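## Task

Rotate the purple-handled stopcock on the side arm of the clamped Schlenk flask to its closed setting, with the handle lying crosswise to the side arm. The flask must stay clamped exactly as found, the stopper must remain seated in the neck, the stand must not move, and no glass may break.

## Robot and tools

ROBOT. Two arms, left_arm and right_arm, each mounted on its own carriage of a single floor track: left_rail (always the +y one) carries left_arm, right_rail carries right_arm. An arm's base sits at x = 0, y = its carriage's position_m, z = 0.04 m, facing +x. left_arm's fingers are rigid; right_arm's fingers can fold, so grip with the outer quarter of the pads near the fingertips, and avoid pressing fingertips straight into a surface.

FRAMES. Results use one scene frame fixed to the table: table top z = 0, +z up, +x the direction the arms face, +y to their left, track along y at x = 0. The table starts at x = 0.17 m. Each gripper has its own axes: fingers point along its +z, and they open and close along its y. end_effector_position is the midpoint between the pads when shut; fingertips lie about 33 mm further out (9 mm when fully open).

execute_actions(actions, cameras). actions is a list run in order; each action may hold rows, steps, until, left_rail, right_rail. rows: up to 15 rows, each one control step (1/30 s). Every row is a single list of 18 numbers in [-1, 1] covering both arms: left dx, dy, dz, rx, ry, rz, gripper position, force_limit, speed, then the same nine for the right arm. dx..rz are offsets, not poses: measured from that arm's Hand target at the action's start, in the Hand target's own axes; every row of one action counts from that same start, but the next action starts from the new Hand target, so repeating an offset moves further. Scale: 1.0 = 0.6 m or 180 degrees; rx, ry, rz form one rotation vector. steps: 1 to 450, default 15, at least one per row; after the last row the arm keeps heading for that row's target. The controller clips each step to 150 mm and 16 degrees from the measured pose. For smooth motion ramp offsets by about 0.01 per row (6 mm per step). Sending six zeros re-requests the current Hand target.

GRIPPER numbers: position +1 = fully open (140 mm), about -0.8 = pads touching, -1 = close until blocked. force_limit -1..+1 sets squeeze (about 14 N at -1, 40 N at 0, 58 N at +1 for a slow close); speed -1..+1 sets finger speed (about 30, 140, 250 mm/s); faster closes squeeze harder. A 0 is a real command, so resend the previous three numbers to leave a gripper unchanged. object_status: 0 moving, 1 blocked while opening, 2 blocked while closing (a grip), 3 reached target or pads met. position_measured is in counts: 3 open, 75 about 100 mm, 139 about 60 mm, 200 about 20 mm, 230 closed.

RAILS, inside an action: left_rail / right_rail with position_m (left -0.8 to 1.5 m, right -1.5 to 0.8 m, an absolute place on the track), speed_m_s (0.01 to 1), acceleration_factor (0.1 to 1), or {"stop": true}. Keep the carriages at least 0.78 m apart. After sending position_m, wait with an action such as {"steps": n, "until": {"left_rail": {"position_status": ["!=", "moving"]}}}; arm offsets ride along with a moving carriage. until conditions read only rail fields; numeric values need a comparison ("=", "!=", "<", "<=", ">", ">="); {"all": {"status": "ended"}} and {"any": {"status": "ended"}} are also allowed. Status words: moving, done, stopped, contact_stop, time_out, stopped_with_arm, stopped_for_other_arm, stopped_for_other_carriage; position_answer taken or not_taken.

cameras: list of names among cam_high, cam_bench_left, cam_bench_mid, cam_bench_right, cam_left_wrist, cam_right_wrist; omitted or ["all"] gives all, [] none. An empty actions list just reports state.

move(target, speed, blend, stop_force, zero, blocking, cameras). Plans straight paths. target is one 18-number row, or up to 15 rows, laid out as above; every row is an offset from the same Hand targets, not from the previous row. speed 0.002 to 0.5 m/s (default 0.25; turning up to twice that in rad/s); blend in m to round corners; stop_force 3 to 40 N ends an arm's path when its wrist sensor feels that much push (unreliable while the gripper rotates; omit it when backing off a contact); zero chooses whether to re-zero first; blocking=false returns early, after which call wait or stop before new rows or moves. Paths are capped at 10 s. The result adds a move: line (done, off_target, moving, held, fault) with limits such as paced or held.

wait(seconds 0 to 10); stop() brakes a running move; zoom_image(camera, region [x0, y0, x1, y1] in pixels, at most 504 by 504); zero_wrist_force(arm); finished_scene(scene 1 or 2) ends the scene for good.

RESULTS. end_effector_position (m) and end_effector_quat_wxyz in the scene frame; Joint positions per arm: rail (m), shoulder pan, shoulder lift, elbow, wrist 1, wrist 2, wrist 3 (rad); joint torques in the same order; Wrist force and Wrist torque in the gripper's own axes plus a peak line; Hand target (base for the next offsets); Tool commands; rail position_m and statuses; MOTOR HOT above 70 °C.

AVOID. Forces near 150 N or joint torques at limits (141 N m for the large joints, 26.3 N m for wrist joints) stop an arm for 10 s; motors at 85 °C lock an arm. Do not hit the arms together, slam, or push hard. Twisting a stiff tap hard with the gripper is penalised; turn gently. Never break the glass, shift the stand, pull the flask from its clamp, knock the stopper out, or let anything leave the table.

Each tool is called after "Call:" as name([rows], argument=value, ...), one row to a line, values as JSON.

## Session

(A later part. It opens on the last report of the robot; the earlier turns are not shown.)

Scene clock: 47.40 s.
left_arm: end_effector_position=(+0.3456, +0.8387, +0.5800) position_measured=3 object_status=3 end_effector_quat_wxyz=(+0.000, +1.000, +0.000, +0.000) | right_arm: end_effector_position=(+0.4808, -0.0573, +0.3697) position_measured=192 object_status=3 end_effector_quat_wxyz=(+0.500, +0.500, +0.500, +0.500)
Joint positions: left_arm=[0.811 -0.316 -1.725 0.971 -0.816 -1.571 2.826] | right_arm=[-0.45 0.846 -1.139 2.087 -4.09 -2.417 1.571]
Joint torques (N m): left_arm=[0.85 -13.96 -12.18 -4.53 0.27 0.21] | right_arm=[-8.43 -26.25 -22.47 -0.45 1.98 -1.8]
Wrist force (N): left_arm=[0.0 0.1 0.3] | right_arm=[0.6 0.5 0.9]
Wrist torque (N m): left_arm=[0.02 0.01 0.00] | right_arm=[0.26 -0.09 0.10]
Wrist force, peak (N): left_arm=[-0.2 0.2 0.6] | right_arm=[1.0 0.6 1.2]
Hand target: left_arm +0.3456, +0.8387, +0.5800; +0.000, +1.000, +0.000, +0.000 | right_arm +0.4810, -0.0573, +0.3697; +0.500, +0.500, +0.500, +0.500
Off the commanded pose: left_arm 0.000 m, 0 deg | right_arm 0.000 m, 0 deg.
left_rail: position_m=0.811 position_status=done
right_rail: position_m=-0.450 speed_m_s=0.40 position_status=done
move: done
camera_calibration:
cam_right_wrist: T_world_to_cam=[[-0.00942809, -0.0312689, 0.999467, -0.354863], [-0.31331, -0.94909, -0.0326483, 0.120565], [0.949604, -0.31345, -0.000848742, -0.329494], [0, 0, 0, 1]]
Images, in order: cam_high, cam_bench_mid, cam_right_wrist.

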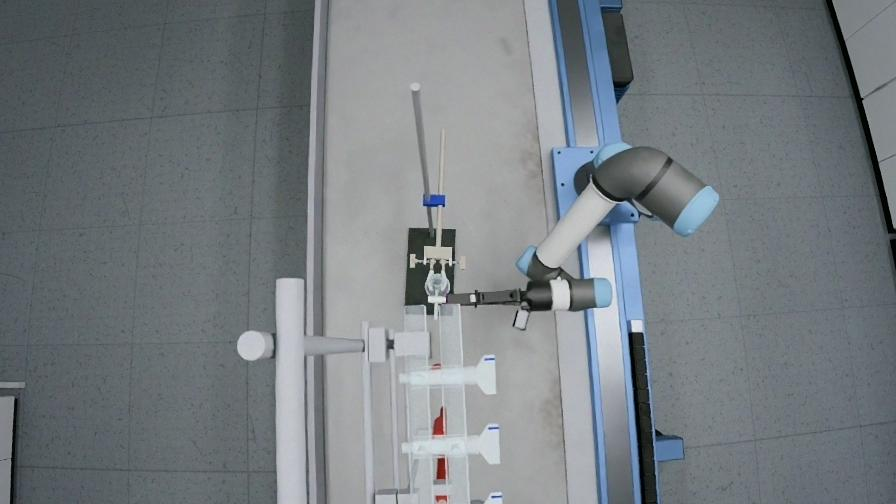

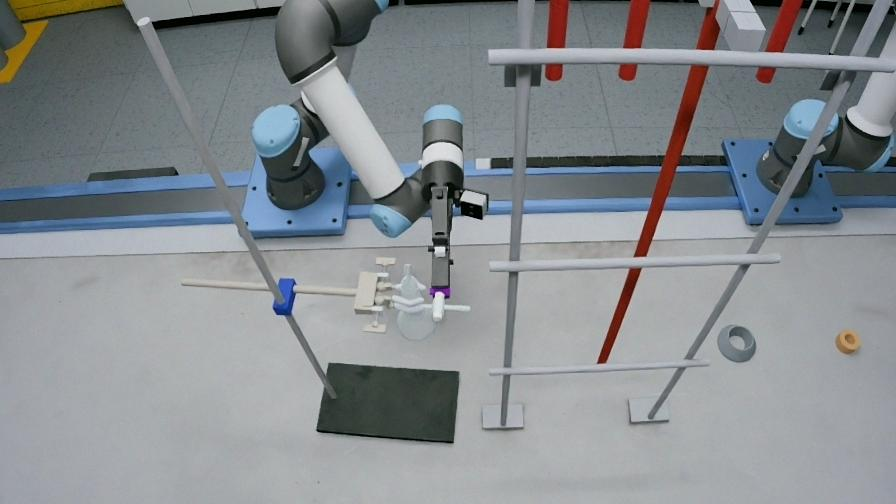

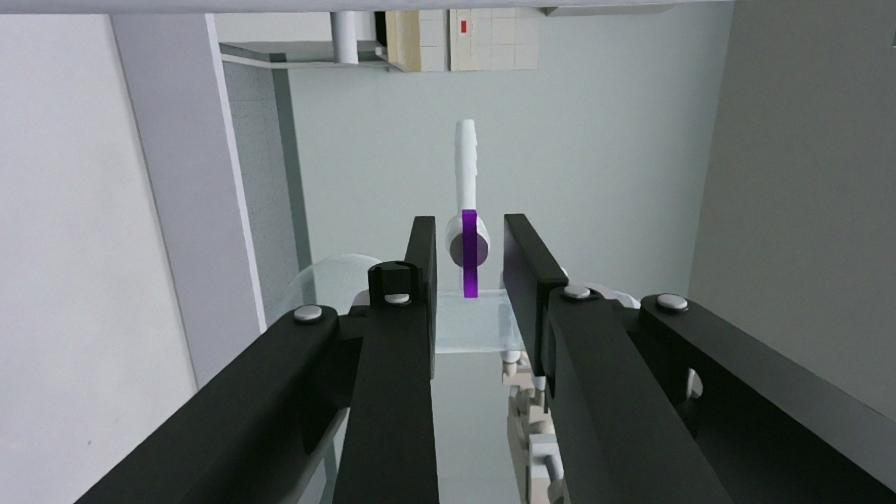

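Call:
move(target=[0, 0, 0, 0, 0, 0, 1.0, 1.0, 1.0, -0.0013, -0.0007, 0.0, 0, 0, 0, -0.66, -1.0, -1.0], speed=0.02, cameras=["cam_bench_mid", "cam_right_wrist"])

Call:
zoom_image(camera="cam_right_wrist", region=[430, 180, 510, 310])

Call:
zoom_image(camera="cam_bench_mid", region=[415, 265, 465, 315])

Scene clock: 52.07 s.
left_arm: end_effector_position=(+0.3456, +0.8387, +0.5800) position_measured=3 object_status=3 end_effector_quat_wxyz=(+0.000, +1.000, +0.000, +0.000) | right_arm: end_effector_position=(+0.4810, -0.0580, +0.3693) position_measured=213 object_status=0 end_effector_quat_wxyz=(+0.500, +0.500, +0.500, +0.500)
Joint positions: left_arm=[0.811 -0.316 -1.725 0.971 -0.816 -1.571 2.826] | right_arm=[-0.45 0.845 -1.14 2.089 -4.091 -2.415 1.571]
Joint torques (N m): left_arm=[1.14 -13.83 -11.88 -4.56 0.26 0.14] | right_arm=[-9.3 -41.84 -8.62 -2.72 1.67 -1.75]
Wrist force (N): left_arm=[0.0 0.2 0.3] | right_arm=[0.9 0.4 1.3]
Wrist torque (N m): left_arm=[0.04 0.00 0.00] | right_arm=[0.23 -0.15 0.10]
Wrist force, peak (N): left_arm=[0.1 0.4 0.6] | right_arm=[0.7 0.7 1.4]
Hand target: left_arm +0.3456, +0.8387, +0.5800; +0.000, +1.000, +0.000, +0.000 | right_arm +0.4810, -0.0581, +0.3693; +0.500, +0.500, +0.500, +0.500
Off the commanded pose: left_arm 0.000 m, 0 deg | right_arm 0.000 m, 0 deg.
left_rail: position_m=0.811 position_status=done
right_rail: position_m=-0.450 speed_m_s=0.40 position_status=done
move: done
camera_calibration:
cam_right_wrist: T_world_to_cam=[[-0.00940272, -0.0312404, 0.999468, -0.354468], [-0.31331, -0.949091, -0.0326133, 0.11987], [0.949604, -0.313449, -0.000863876, -0.329863], [0, 0, 0, 1]]
Images, in order: cam_bench_mid, cam_right_wrist.

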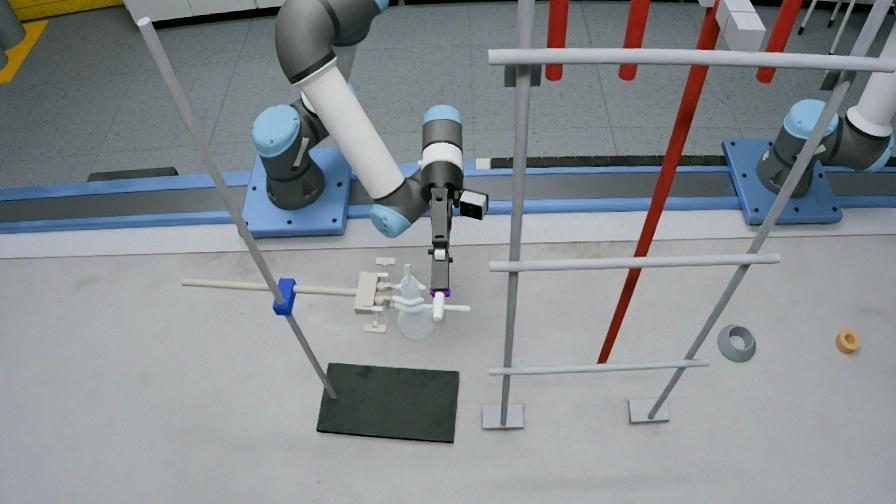

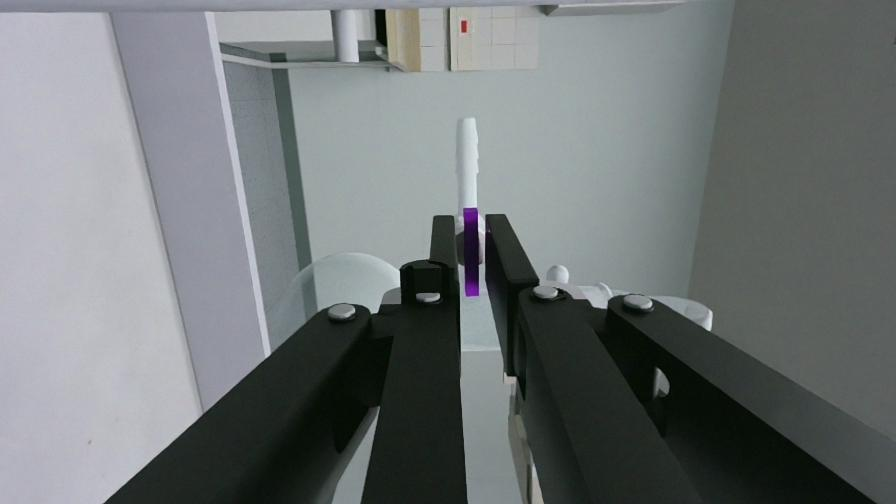

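Scaled by 3.877.

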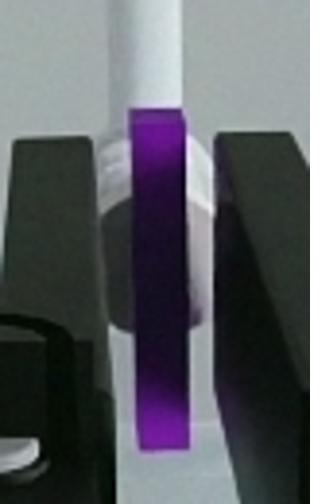

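Scaled by 10.080.

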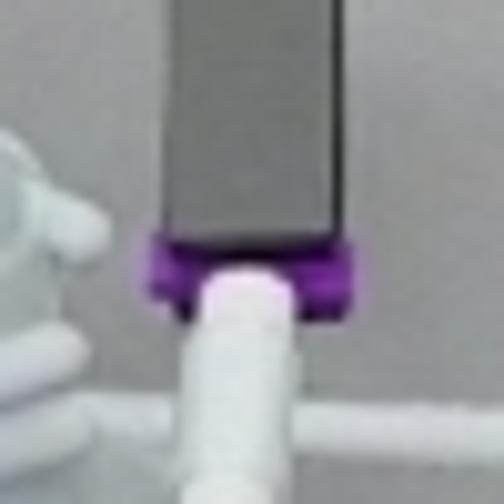

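Call:
move([
  [0, 0, 0, 0, 0, 0, 1.0, 1.0, 1.0, -0.0017, 0.0, 0.0017, 0, 0, 0, -0.66, -1.0, -1.0],
  [0, 0, 0, 0, 0, 0, 1.0, 1.0, 1.0, -0.0017, 0.0, 0.0017, 0, 0, 0, -0.72, -1.0, -1.0],
], speed=0.02, cameras=["cam_high", "cam_right_wrist"])

Call:
zoom_image(camera="cam_right_wrist", region=[430, 190, 510, 310])

Call:
zoom_image(camera="cam_high", region=[425, 275, 475, 325])

Scene clock: 58.27 s.
left_arm: end_effector_position=(+0.3456, +0.8387, +0.5800) position_measured=3 object_status=3 end_effector_quat_wxyz=(+0.000, +1.000, +0.000, +0.000) | right_arm: end_effector_position=(+0.4820, -0.0591, +0.3693) position_measured=219 object_status=3 end_effector_quat_wxyz=(+0.500, +0.500, +0.500, +0.500)
Joint positions: left_arm=[0.811 -0.316 -1.725 0.971 -0.816 -1.571 2.826] | right_arm=[-0.45 0.841 -1.14 2.091 -4.092 -2.412 1.571]
Joint torques (N m): left_arm=[1.15 -14.06 -12.02 -4.47 0.33 0.07] | right_arm=[-10.14 -40.73 -10.67 -2.61 1.7 -1.46]
Wrist force (N): left_arm=[0.0 0.1 0.3] | right_arm=[0.9 0.4 0.9]
Wrist torque (N m): left_arm=[0.02 0.00 0.00] | right_arm=[0.25 -0.15 0.09]
Wrist force, peak (N): left_arm=[0.0 0.0 0.7] | right_arm=[0.9 0.6 1.3]
Hand target: left_arm +0.3456, +0.8387, +0.5800; +0.000, +1.000, +0.000, +0.000 | right_arm +0.4820, -0.0591, +0.3693; +0.500, +0.500, +0.500, +0.500
Off the commanded pose: left_arm 0.000 m, 0 deg | right_arm 0.000 m, 0 deg.
left_rail: position_m=0.811 position_status=done
right_rail: position_m=-0.450 speed_m_s=0.40 position_status=done
move: done
camera_calibration:
cam_right_wrist: T_world_to_cam=[[-0.00942416, -0.0312646, 0.999467, -0.354489], [-0.313307, -0.949091, -0.032643, 0.119203], [0.949605, -0.313448, -0.000851049, -0.331161], [0, 0, 0, 1]]
Images, in order: cam_high, cam_right_wrist.

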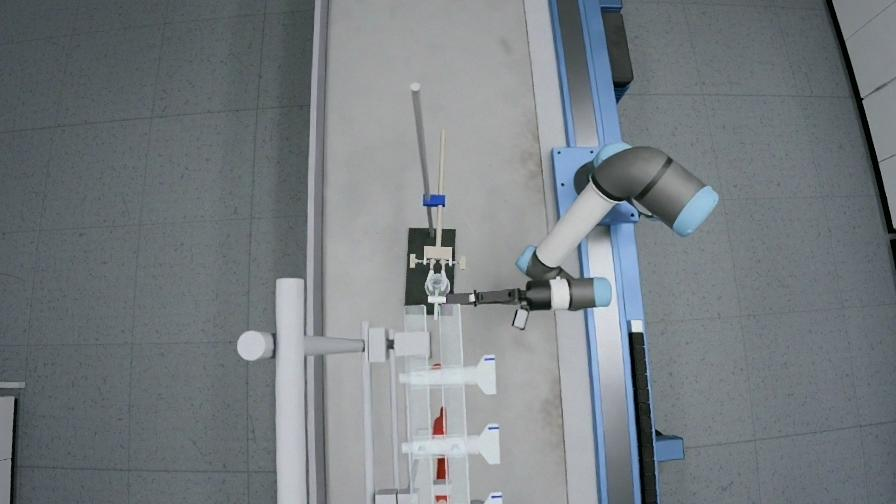

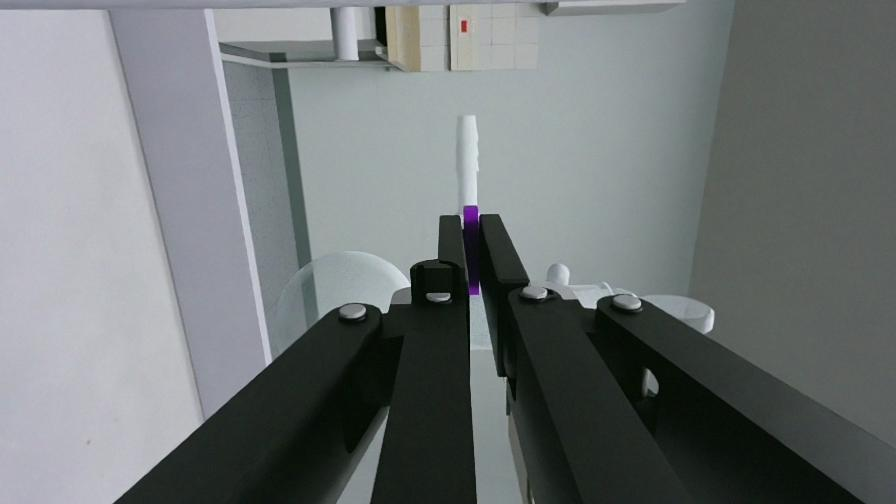

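Scaled by 4.200.

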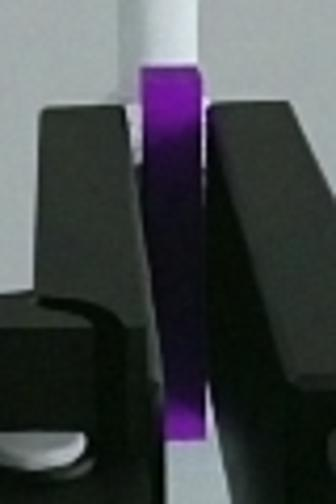

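Scaled by 10.080.

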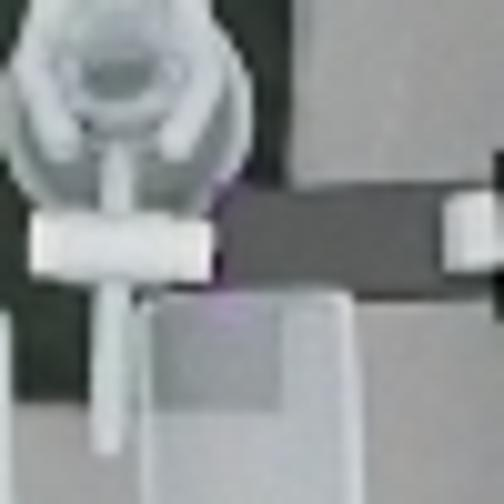

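Call:
move([
  [0, 0, 0, 0, 0, 0, 1.0, 1.0, 1.0, 0.0, 0.0006, 0.0, 0, 0, 0, -0.72, -1.0, -1.0],
  [0, 0, 0, 0, 0, 0, 1.0, 1.0, 1.0, 0.0, 0.0006, 0.0, 0, 0, 0, -0.74, -1.0, -1.0],
], speed=0.02, cameras=["cam_bench_mid", "cam_right_wrist"])

Call:
zoom_image(camera="cam_right_wrist", region=[430, 190, 510, 310])

Call:
zoom_image(camera="cam_bench_mid", region=[415, 265, 465, 315])

Scene clock: 61.67 s.
left_arm: end_effector_position=(+0.3456, +0.8387, +0.5800) position_measured=3 object_status=3 end_effector_quat_wxyz=(+0.000, +1.000, +0.000, +0.000) | right_arm: end_effector_position=(+0.4820, -0.0591, +0.3696) position_measured=222 object_status=3 end_effector_quat_wxyz=(+0.500, +0.500, +0.500, +0.500)
Joint positions: left_arm=[0.811 -0.316 -1.725 0.971 -0.816 -1.571 2.826] | right_arm=[-0.45 0.841 -1.141 2.091 -4.091 -2.412 1.571]
Joint torques (N m): left_arm=[1.02 -14.05 -12.44 -4.55 0.27 0.22] | right_arm=[-8.68 -41.05 -20.05 -0.72 1.45 -1.49]
Wrist force (N): left_arm=[-0.1 0.2 0.4] | right_arm=[0.7 0.3 0.8]
Wrist torque (N m): left_arm=[0.05 0.02 0.01] | right_arm=[0.23 -0.13 0.11]
Wrist force, peak (N): left_arm=[-0.2 0.2 0.6] | right_arm=[0.9 0.2 1.6]
Hand target: left_arm +0.3456, +0.8387, +0.5800; +0.000, +1.000, +0.000, +0.000 | right_arm +0.4820, -0.0591, +0.3696; +0.500, +0.500, +0.500, +0.500
Off the commanded pose: left_arm 0.000 m, 0 deg | right_arm 0.000 m, 0 deg.
left_rail: position_m=0.811 position_status=done
right_rail: position_m=-0.450 speed_m_s=0.40 position_status=done
move: done
camera_calibration:
cam_right_wrist: T_world_to_cam=[[-0.00943073, -0.0312719, 0.999466, -0.35485], [-0.313307, -0.94909, -0.032652, 0.119221], [0.949605, -0.313448, -0.000847093, -0.331163], [0, 0, 0, 1]]
Images, in order: cam_bench_mid, cam_right_wrist.

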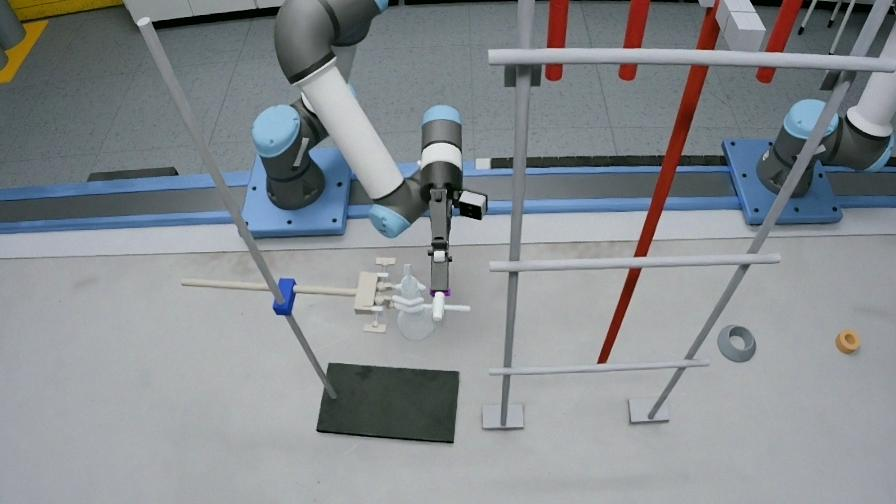

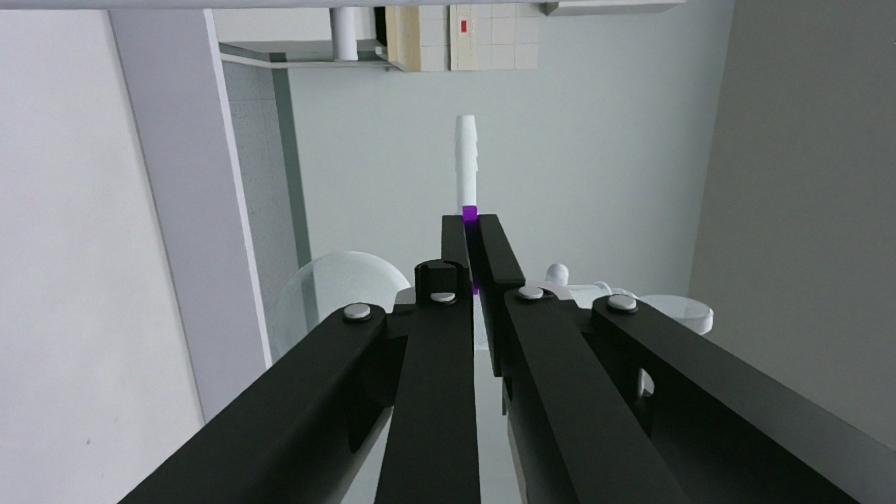

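Scaled by 4.200.

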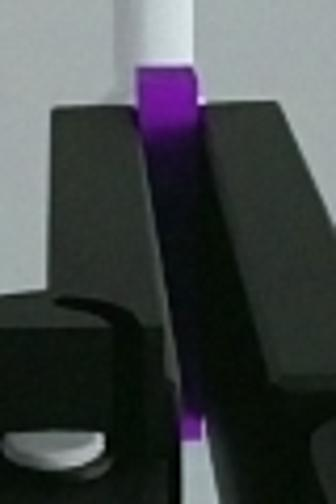

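Scaled by 10.080.

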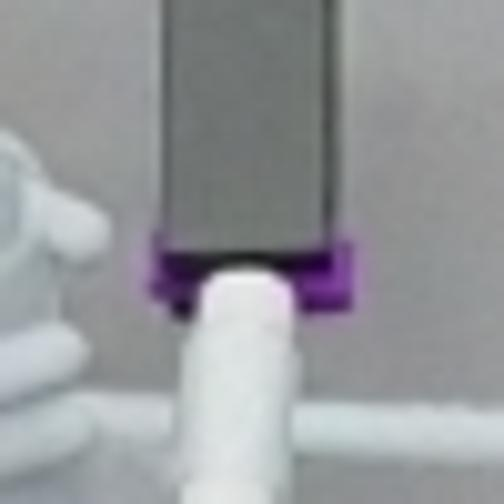

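Call:
execute_actions(actions=[])

Scene clock: 63.57 s.
left_arm: end_effector_position=(+0.3456, +0.8387, +0.5800) position_measured=3 object_status=3 end_effector_quat_wxyz=(+0.000, +1.000, +0.000, +0.000) | right_arm: end_effector_position=(+0.4820, -0.0591, +0.3696) position_measured=222 object_status=3 end_effector_quat_wxyz=(+0.500, +0.500, +0.500, +0.500)
Joint positions: left_arm=[0.811 -0.316 -1.725 0.971 -0.816 -1.571 2.826] | right_arm=[-0.45 0.841 -1.141 2.091 -4.091 -2.412 1.571]
Joint velocities: within noise
Joint torques (N m): left_arm=[0.88 -14.46 -12.35 -4.55 0.33 0.13] | right_arm=[-8.68 -41.19 -16.19 -0.94 1.49 -1.38]
Wrist force (N): left_arm=[-0.2 0.2 0.5] | right_arm=[0.7 0.1 1.1]
Wrist torque (N m): left_arm=[0.04 0.03 0.00] | right_arm=[0.20 -0.14 0.10]
Wrist force, peak (N): left_arm=[-0.1 0.3 0.6] | right_arm=[0.6 0.2 1.4]
Hand target: left_arm +0.3456, +0.8387, +0.5800; +0.000, +1.000, +0.000, +0.000 | right_arm +0.4820, -0.0591, +0.3696; +0.500, +0.500, +0.500, +0.500
Tool commands: left_gripper/position=+1.0 left_gripper/force_limit=+1.0 left_gripper/speed=+1.0 right_gripper/position=-0.74 right_gripper/force_limit=-1.0 right_gripper/speed=-1.0
Off the commanded pose: left_arm 0.000 m, 0 deg | right_arm 0.000 m, 0 deg.
left_rail: position_m=0.811 position_status=done
right_rail: position_m=-0.450 speed_m_s=0.40 position_status=done
camera_calibration:
cam_left_wrist: T_world_to_cam=[[-0.0265537, -0.998538, -0.0470786, 0.890111], [-0.954745, 0.0113766, 0.297206, 0.163565], [-0.296236, 0.05284, -0.953652, 0.754037], [0, 0, 0, 1]] pos_world=[0.403172, 0.847106, 0.712381]
cam_right_wrist: T_world_to_cam=[[-0.00943077, -0.0312721, 0.999466, -0.35485], [-0.313307, -0.94909, -0.0326522, 0.119221], [0.949605, -0.313448, -0.000847098, -0.331163], [0, 0, 0, 1]] pos_world=[0.348481, -0.00174791, 0.358273]

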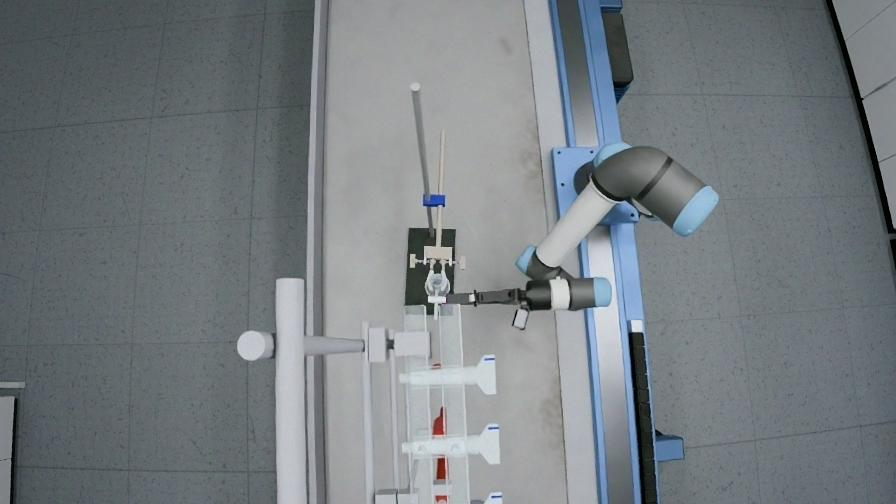

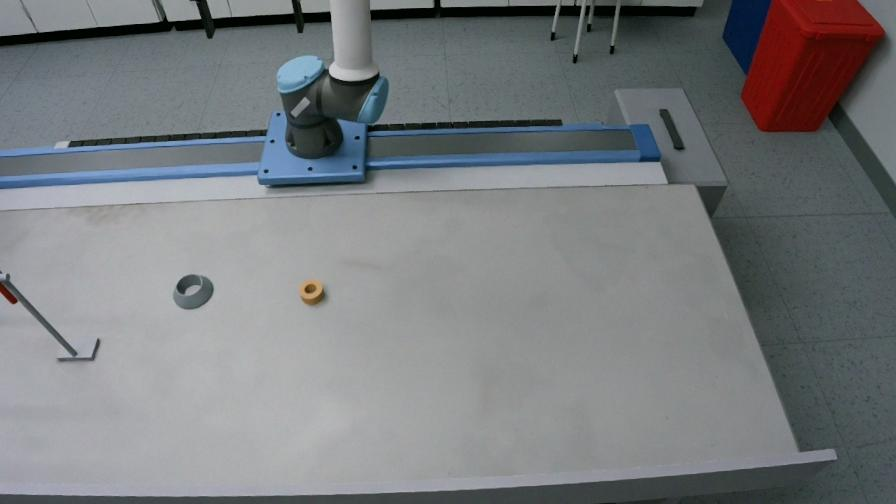

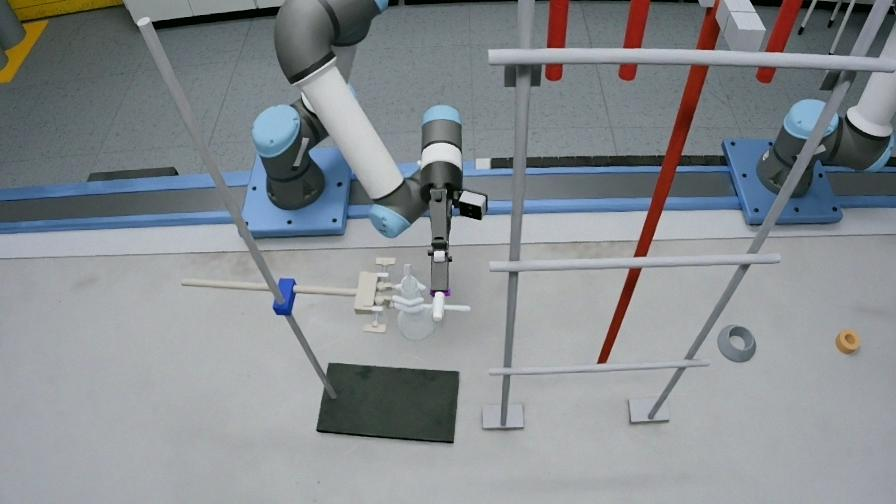

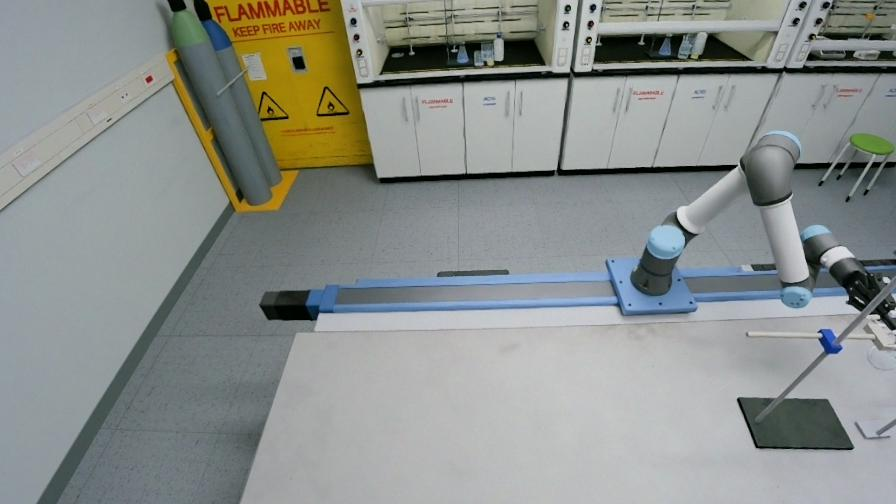

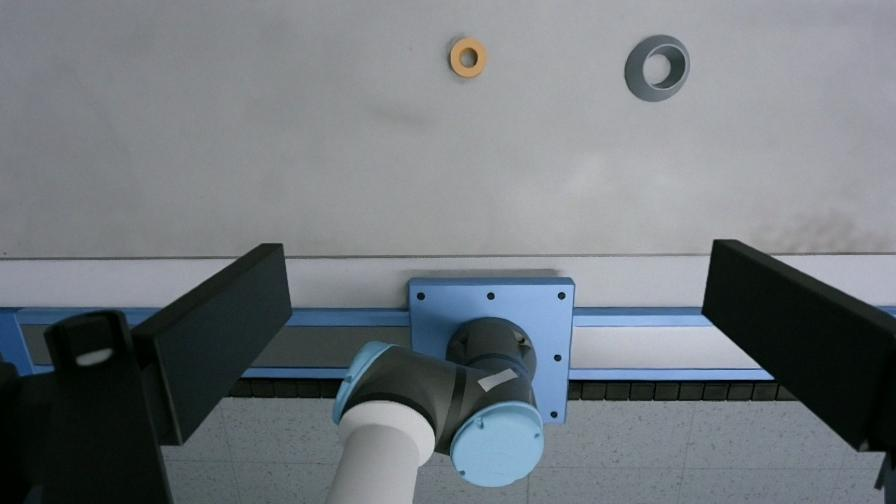

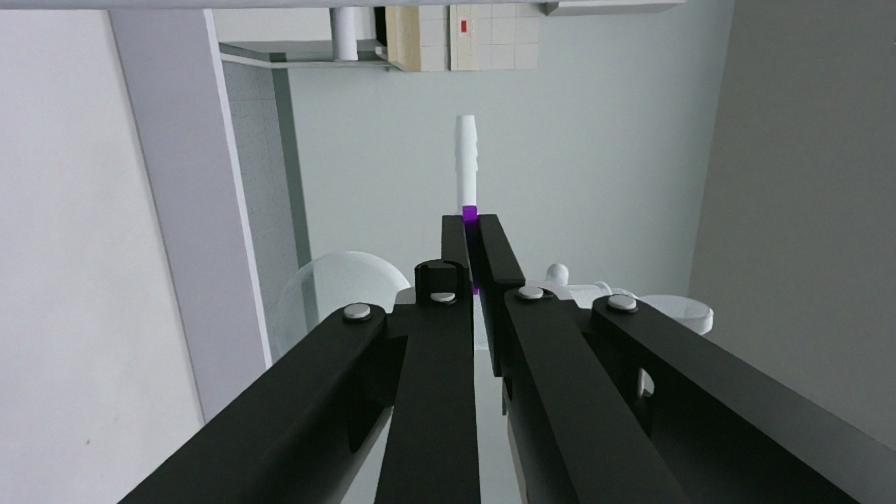

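Call:
execute_actions([
  {"rows": [[0,0,0,0,0,0,1.0,1.0,1.0, 0,0,0,0,0,0,-1.0,-1.0,-1.0]], "steps": 40},
], cameras=["cam_right_wrist"])

Call:
zoom_image(camera="cam_right_wrist", region=[400, 90, 580, 310])

Scene clock: 65.40 s.
left_arm: end_effector_position=(+0.3456, +0.8387, +0.5800) position_measured=3 object_status=3 end_effector_quat_wxyz=(+0.000, +1.000, +0.000, +0.000) | right_arm: end_effector_position=(+0.4820, -0.0591, +0.3696) position_measured=223 object_status=2 end_effector_quat_wxyz=(+0.500, +0.500, +0.500, +0.500)
Joint positions: left_arm=[0.811 -0.316 -1.725 0.971 -0.816 -1.571 2.826] | right_arm=[-0.45 0.841 -1.141 2.091 -4.091 -2.412 1.571]
Joint torques (N m): left_arm=[1.38 -14.81 -12.37 -4.53 0.36 0.12] | right_arm=[-7.46 -40.41 -12.66 -1.18 1.39 -1.3]
Wrist force (N): left_arm=[-0.1 0.2 0.6] | right_arm=[0.8 0.4 0.9]
Wrist torque (N m): left_arm=[0.04 0.02 0.00] | right_arm=[0.25 -0.15 0.11]
Wrist force, peak (N): left_arm=[-0.1 0.2 0.6] | right_arm=[1.0 0.3 1.3]
Hand target: left_arm +0.3456, +0.8387, +0.5800; +0.000, +1.000, +0.000, +0.000 | right_arm +0.4820, -0.0591, +0.3696; +0.500, +0.500, +0.500, +0.500
Off the commanded pose: left_arm 0.000 m, 0 deg | right_arm 0.000 m, 0 deg.
left_rail: position_m=0.811 position_status=done
right_rail: position_m=-0.450 speed_m_s=0.40 position_status=done
camera_calibration:
cam_right_wrist: T_world_to_cam=[[-0.00943056, -0.0312718, 0.999466, -0.35485], [-0.313307, -0.94909, -0.0326519, 0.119221], [0.949605, -0.313448, -0.000847233, -0.331163], [0, 0, 0, 1]]
Images, in order: cam_right_wrist.

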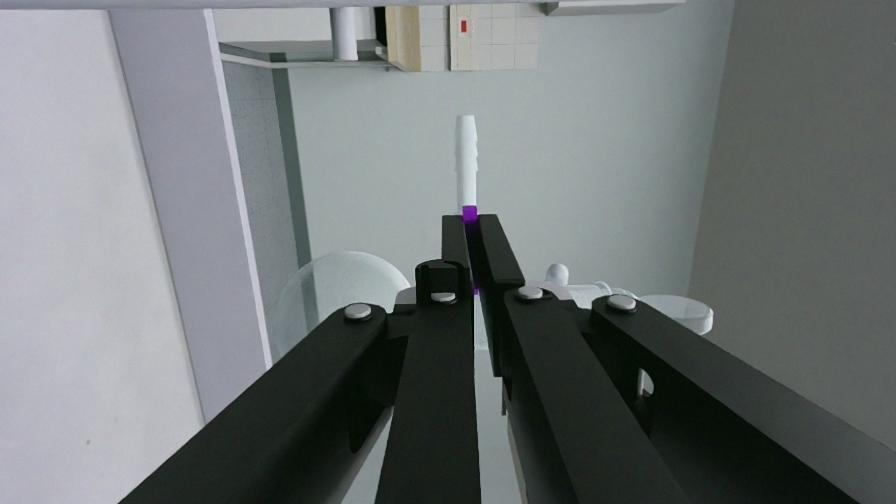

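Scaled by 2.291.

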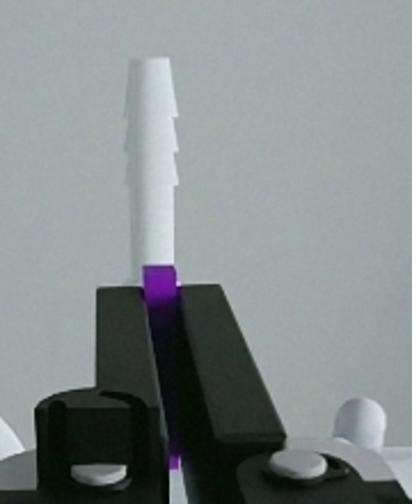

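Call:
move(target=[0,0,0,0,0,0,1.0,1.0,1.0, 0,0,0,0,0,0.0333,-1.0,-1.0,-1.0], speed=0.04, cameras=["cam_right_wrist"])

Call:
zoom_image(camera="cam_right_wrist", region=[400, 90, 580, 310])

Scene clock: 68.67 s.
left_arm: end_effector_position=(+0.3456, +0.8387, +0.5800) position_measured=3 object_status=3 end_effector_quat_wxyz=(+0.000, +1.000, +0.000, +0.000) | right_arm: end_effector_position=(+0.4820, -0.0591, +0.3696) position_measured=223 object_status=2 end_effector_quat_wxyz=(+0.473, +0.525, +0.473, +0.525)
Joint positions: left_arm=[0.811 -0.316 -1.725 0.971 -0.816 -1.571 2.826] | right_arm=[-0.45 0.841 -1.141 2.091 -4.091 -2.412 1.675]
Joint torques (N m): left_arm=[1.18 -14.66 -12.19 -4.54 0.51 0.2] | right_arm=[-7.74 -33.51 -17.87 -0.45 1 2.52]
Wrist force (N): left_arm=[0.0 0.1 0.3] | right_arm=[2.0 1.2 0.6]
Wrist torque (N m): left_arm=[0.03 0.00 0.00] | right_arm=[0.16 -0.18 -0.07]
Wrist force, peak (N): left_arm=[0.0 0.3 0.6] | right_arm=[2.2 1.0 1.0]
Hand target: left_arm +0.3456, +0.8387, +0.5800; +0.000, +1.000, +0.000, +0.000 | right_arm +0.4820, -0.0591, +0.3696; +0.473, +0.525, +0.473, +0.525
Off the commanded pose: left_arm 0.000 m, 0 deg | right_arm 0.000 m, 0 deg.
left_rail: position_m=0.811 position_status=done
right_rail: position_m=-0.450 speed_m_s=0.40 position_status=done
move: done
camera_calibration:
cam_right_wrist: T_world_to_cam=[[-0.00941898, -0.135186, 0.990776, -0.357743], [-0.313308, -0.94053, -0.131308, 0.156196], [0.949605, -0.311655, -0.0334959, -0.318993], [0, 0, 0, 1]]
Images, in order: cam_right_wrist.

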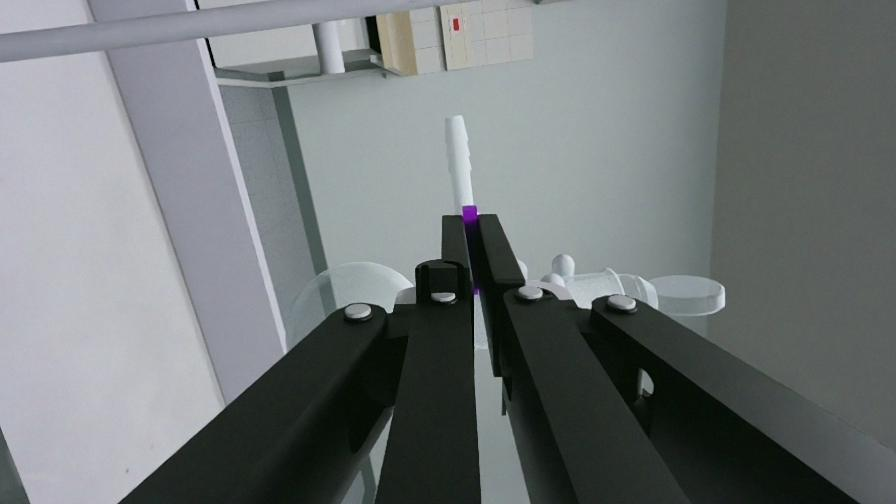

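Scaled by 2.291.

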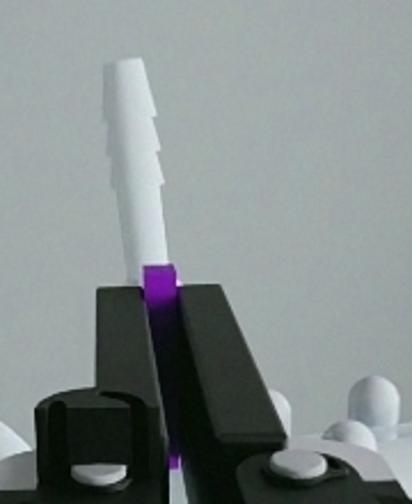

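Call:
move(target=[0,0,0,0,0,0,1.0,1.0,1.0, 0,0,0,0,0,0.05,-1.0,-1.0,-1.0], speed=0.06, cameras=["cam_right_wrist"])

Call:
zoom_image(camera="cam_right_wrist", region=[400, 90, 580, 310])

Scene clock: 76.83 s.
left_arm: end_effector_position=(+0.3456, +0.8387, +0.5800) position_measured=3 object_status=3 end_effector_quat_wxyz=(+0.000, +1.000, +0.000, +0.000) | right_arm: end_effector_position=(+0.4820, -0.0591, +0.3696) position_measured=223 object_status=2 end_effector_quat_wxyz=(+0.431, +0.561, +0.431, +0.561)
Joint positions: left_arm=[0.811 -0.316 -1.725 0.971 -0.816 -1.571 2.826] | right_arm=[-0.45 0.841 -1.141 2.091 -4.091 -2.412 1.832]
Joint torques (N m): left_arm=[1.51 -14.99 -12.16 -4.59 0.45 0.15] | right_arm=[-6.63 -41.28 -14.7 -0.37 0.6 2.42]
Wrist force (N): left_arm=[-0.1 0.3 0.2] | right_arm=[2.0 0.4 0.8]
Wrist torque (N m): left_arm=[0.07 0.02 0.00] | right_arm=[0.02 -0.18 -0.08]
Wrist force, peak (N): left_arm=[0.2 0.4 0.6] | right_arm=[2.5 1.0 1.1]
Hand target: left_arm +0.3456, +0.8387, +0.5800; +0.000, +1.000, +0.000, +0.000 | right_arm +0.4820, -0.0591, +0.3696; +0.430, +0.561, +0.430, +0.561
Off the commanded pose: left_arm 0.000 m, 0 deg | right_arm 0.000 m, 0 deg.
left_rail: position_m=0.811 position_status=done
right_rail: position_m=-0.450 speed_m_s=0.40 position_status=done
move: done
camera_calibration:
cam_right_wrist: T_world_to_cam=[[-0.00941863, -0.288574, 0.957411, -0.354474], [-0.313309, -0.908391, -0.276881, 0.21192], [0.949604, -0.302573, -0.0818572, -0.300589], [0, 0, 0, 1]]
Images, in order: cam_right_wrist.

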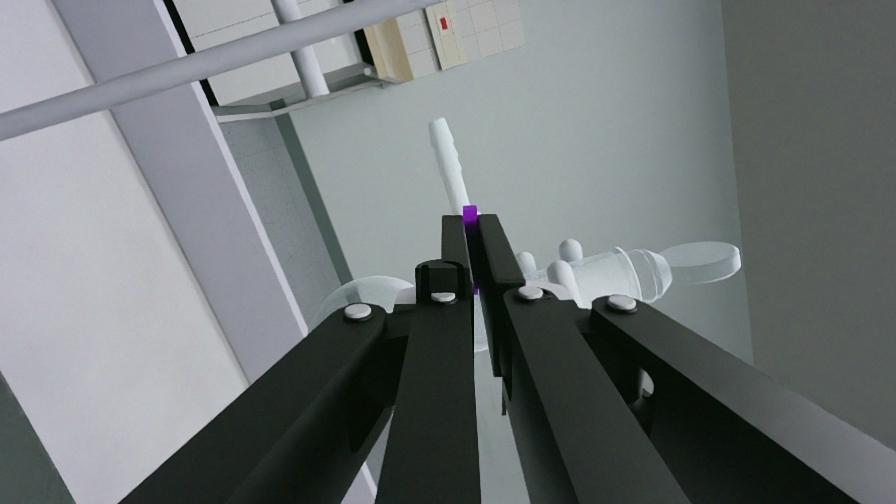

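Scaled by 2.291.

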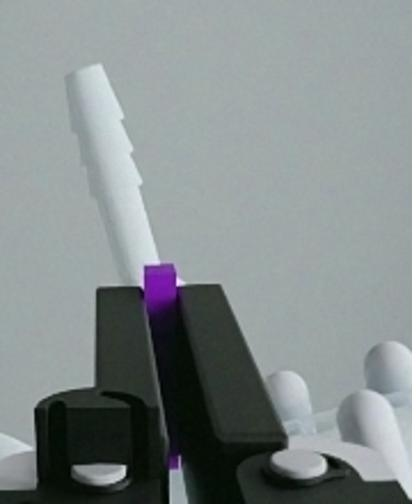

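Call:
move(target=[0,0,0,0,0,0,1.0,1.0,1.0, 0,0,0,0,0,0.1389,-1.0,-1.0,-1.0], speed=0.09, cameras=["cam_right_wrist"])

Call:
zoom_image(camera="cam_right_wrist", region=[400, 90, 580, 310])

Scene clock: 80.17 s.
left_arm: end_effector_position=(+0.3456, +0.8387, +0.5800) position_measured=3 object_status=3 end_effector_quat_wxyz=(+0.000, +1.000, +0.000, +0.000) | right_arm: end_effector_position=(+0.4820, -0.0591, +0.3697) position_measured=223 object_status=2 end_effector_quat_wxyz=(+0.299, +0.641, +0.299, +0.641)
Joint positions: left_arm=[0.811 -0.316 -1.725 0.971 -0.816 -1.571 2.826] | right_arm=[-0.45 0.841 -1.141 2.091 -4.091 -2.412 2.269]
Joint torques (N m): left_arm=[1.41 -14.72 -12.03 -4.59 0.42 0.19] | right_arm=[-4.3 -41.98 -8.61 -0.69 -0.11 2.38]
Wrist force (N): left_arm=[0.1 0.3 0.3] | right_arm=[2.9 -1.8 0.4]
Wrist torque (N m): left_arm=[0.07 0.00 0.00] | right_arm=[0.07 -0.38 -0.14]
Wrist force, peak (N): left_arm=[0.1 0.3 0.6] | right_arm=[3.0 -1.9 0.8]
Hand target: left_arm +0.3456, +0.8387, +0.5800; +0.000, +1.000, +0.000, +0.000 | right_arm +0.4820, -0.0591, +0.3696; +0.299, +0.641, +0.299, +0.641
Off the commanded pose: left_arm 0.000 m, 0 deg | right_arm 0.000 m, 0 deg.
left_rail: position_m=0.811 position_status=done
right_rail: position_m=-0.450 speed_m_s=0.40 position_status=done
move: done
camera_calibration:
cam_right_wrist: T_world_to_cam=[[-0.00945746, -0.66621, 0.745704, -0.298547], [-0.313292, -0.706217, -0.634906, 0.3562], [0.94961, -0.239628, -0.20204, -0.252442], [0, 0, 0, 1]]
Images, in order: cam_right_wrist.

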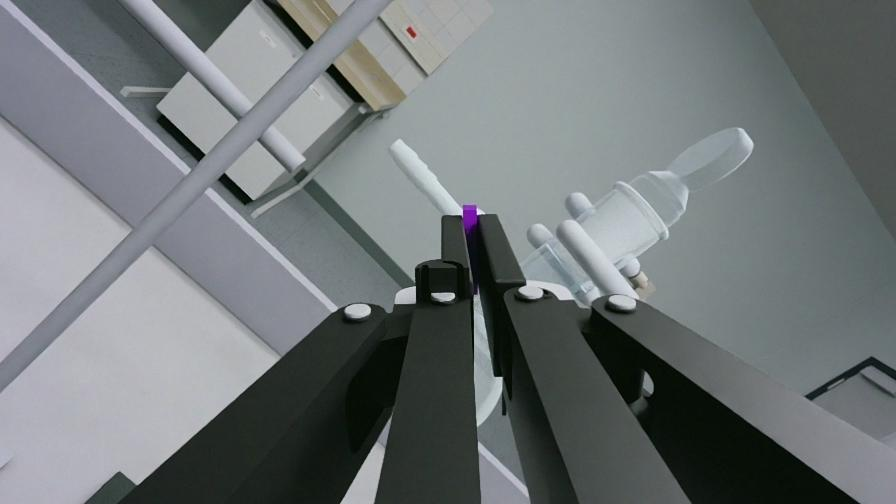

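Scaled by 2.291.

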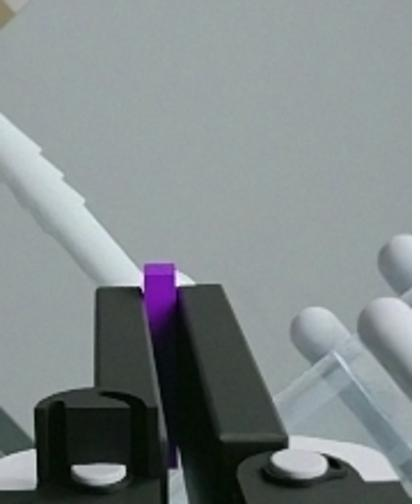

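Call:
move(target=[0,0,0,0,0,0,1.0,1.0,1.0, 0.00026,-0.00021,0,0,0,0.1389,-1.0,-1.0,-1.0], speed=0.09, cameras=["cam_right_wrist"])

Call:
zoom_image(camera="cam_right_wrist", region=[400, 90, 580, 310])

Scene clock: 84.30 s.
left_arm: end_effector_position=(+0.3456, +0.8387, +0.5800) position_measured=3 object_status=3 end_effector_quat_wxyz=(+0.000, +1.000, +0.000, +0.000) | right_arm: end_effector_position=(+0.4820, -0.0589, +0.3697) position_measured=223 object_status=2 end_effector_quat_wxyz=(+0.153, +0.690, +0.153, +0.690)
Joint positions: left_arm=[0.811 -0.316 -1.725 0.971 -0.816 -1.571 2.826] | right_arm=[-0.45 0.841 -1.141 2.09 -4.091 -2.412 2.705]
Joint torques (N m): left_arm=[1.46 -14.87 -12.07 -4.53 0.46 0.25] | right_arm=[8.22 -41.32 -11.82 -0.8 -1.58 2.39]
Wrist force (N): left_arm=[0.0 0.2 0.6] | right_arm=[1.9 -2.2 0.3]
Wrist torque (N m): left_arm=[0.05 0.01 0.01] | right_arm=[0.03 -0.48 -0.18]
Wrist force, peak (N): left_arm=[0.2 0.5 0.6] | right_arm=[3.3 -2.0 0.6]
Hand target: left_arm +0.3456, +0.8387, +0.5800; +0.000, +1.000, +0.000, +0.000 | right_arm +0.4820, -0.0589, +0.3697; +0.153, +0.690, +0.153, +0.690
Off the commanded pose: left_arm 0.000 m, 0 deg | right_arm 0.000 m, 0 deg.
left_rail: position_m=0.811 position_status=done
right_rail: position_m=-0.450 speed_m_s=0.40 position_status=done
move: done
camera_calibration:
cam_right_wrist: T_world_to_cam=[[-0.00944978, -0.918959, 0.394239, -0.183377], [-0.313269, -0.371689, -0.873905, 0.464387], [0.949618, -0.131761, -0.284369, -0.215614], [0, 0, 0, 1]]
Images, in order: cam_right_wrist.

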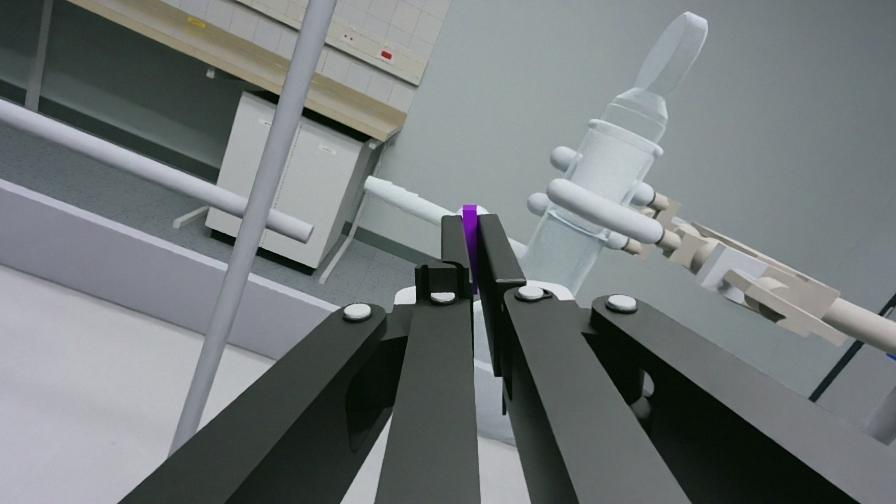

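Scaled by 2.291.

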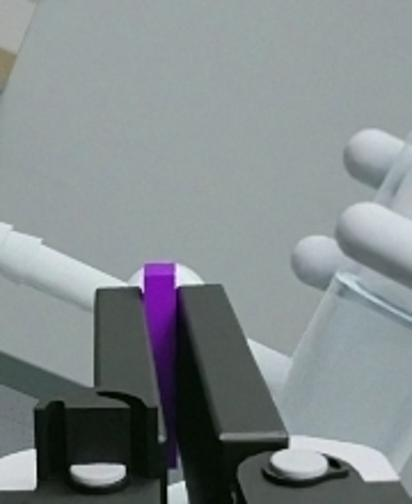

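Call:
move(target=[0,0,0,0,0,0,1.0,1.0,1.0, 0.00014,-0.0003,0,0,0,0.1111,-1.0,-1.0,-1.0], speed=0.09, cameras=["cam_right_wrist"])

Call:
zoom_image(camera="cam_right_wrist", region=[400, 90, 580, 310])

Scene clock: 87.33 s.
left_arm: end_effector_position=(+0.3456, +0.8387, +0.5800) position_measured=3 object_status=3 end_effector_quat_wxyz=(+0.000, +1.000, +0.000, +0.000) | right_arm: end_effector_position=(+0.4820, -0.0587, +0.3697) position_measured=223 object_status=2 end_effector_quat_wxyz=(+0.031, +0.706, +0.031, +0.706)
Joint positions: left_arm=[0.811 -0.316 -1.725 0.971 -0.816 -1.571 2.826] | right_arm=[-0.45 0.842 -1.141 2.09 -4.091 -2.412 3.054]
Joint torques (N m): left_arm=[1.45 -15.61 -12.55 -4.66 0.32 0.24] | right_arm=[8.29 -41.84 -12.91 -0.98 -1.53 2.54]
Wrist force (N): left_arm=[0.1 0.2 0.3] | right_arm=[0.9 -1.8 -0.1]
Wrist torque (N m): left_arm=[0.04 -0.01 0.00] | right_arm=[0.06 -0.48 -0.20]
Wrist force, peak (N): left_arm=[0.0 0.2 0.7] | right_arm=[2.0 -2.5 -0.3]
Hand target: left_arm +0.3456, +0.8387, +0.5800; +0.000, +1.000, +0.000, +0.000 | right_arm +0.4820, -0.0587, +0.3697; +0.031, +0.706, +0.031, +0.706
Off the commanded pose: left_arm 0.000 m, 0 deg | right_arm 0.000 m, 0 deg.
left_rail: position_m=0.811 position_status=done
right_rail: position_m=-0.450 speed_m_s=0.40 position_status=done
move: done
camera_calibration:
cam_right_wrist: T_world_to_cam=[[-0.00943387, -0.998375, 0.0561997, -0.0629025], [-0.313268, -0.0504222, -0.948325, 0.510817], [0.949618, -0.026552, -0.312284, -0.199096], [0, 0, 0, 1]]
Images, in order: cam_right_wrist.

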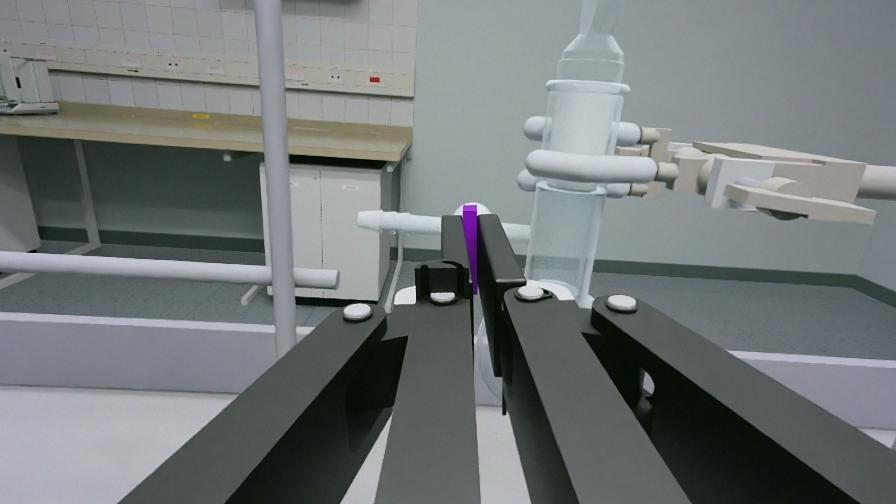

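Scaled by 2.291.

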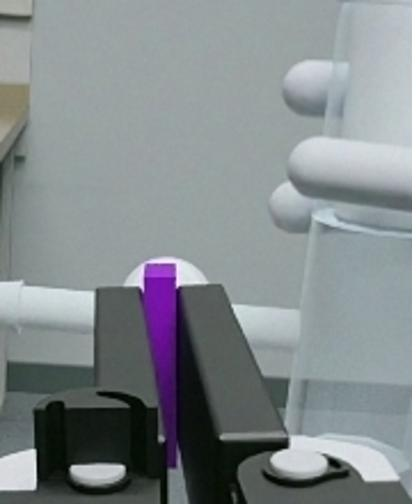

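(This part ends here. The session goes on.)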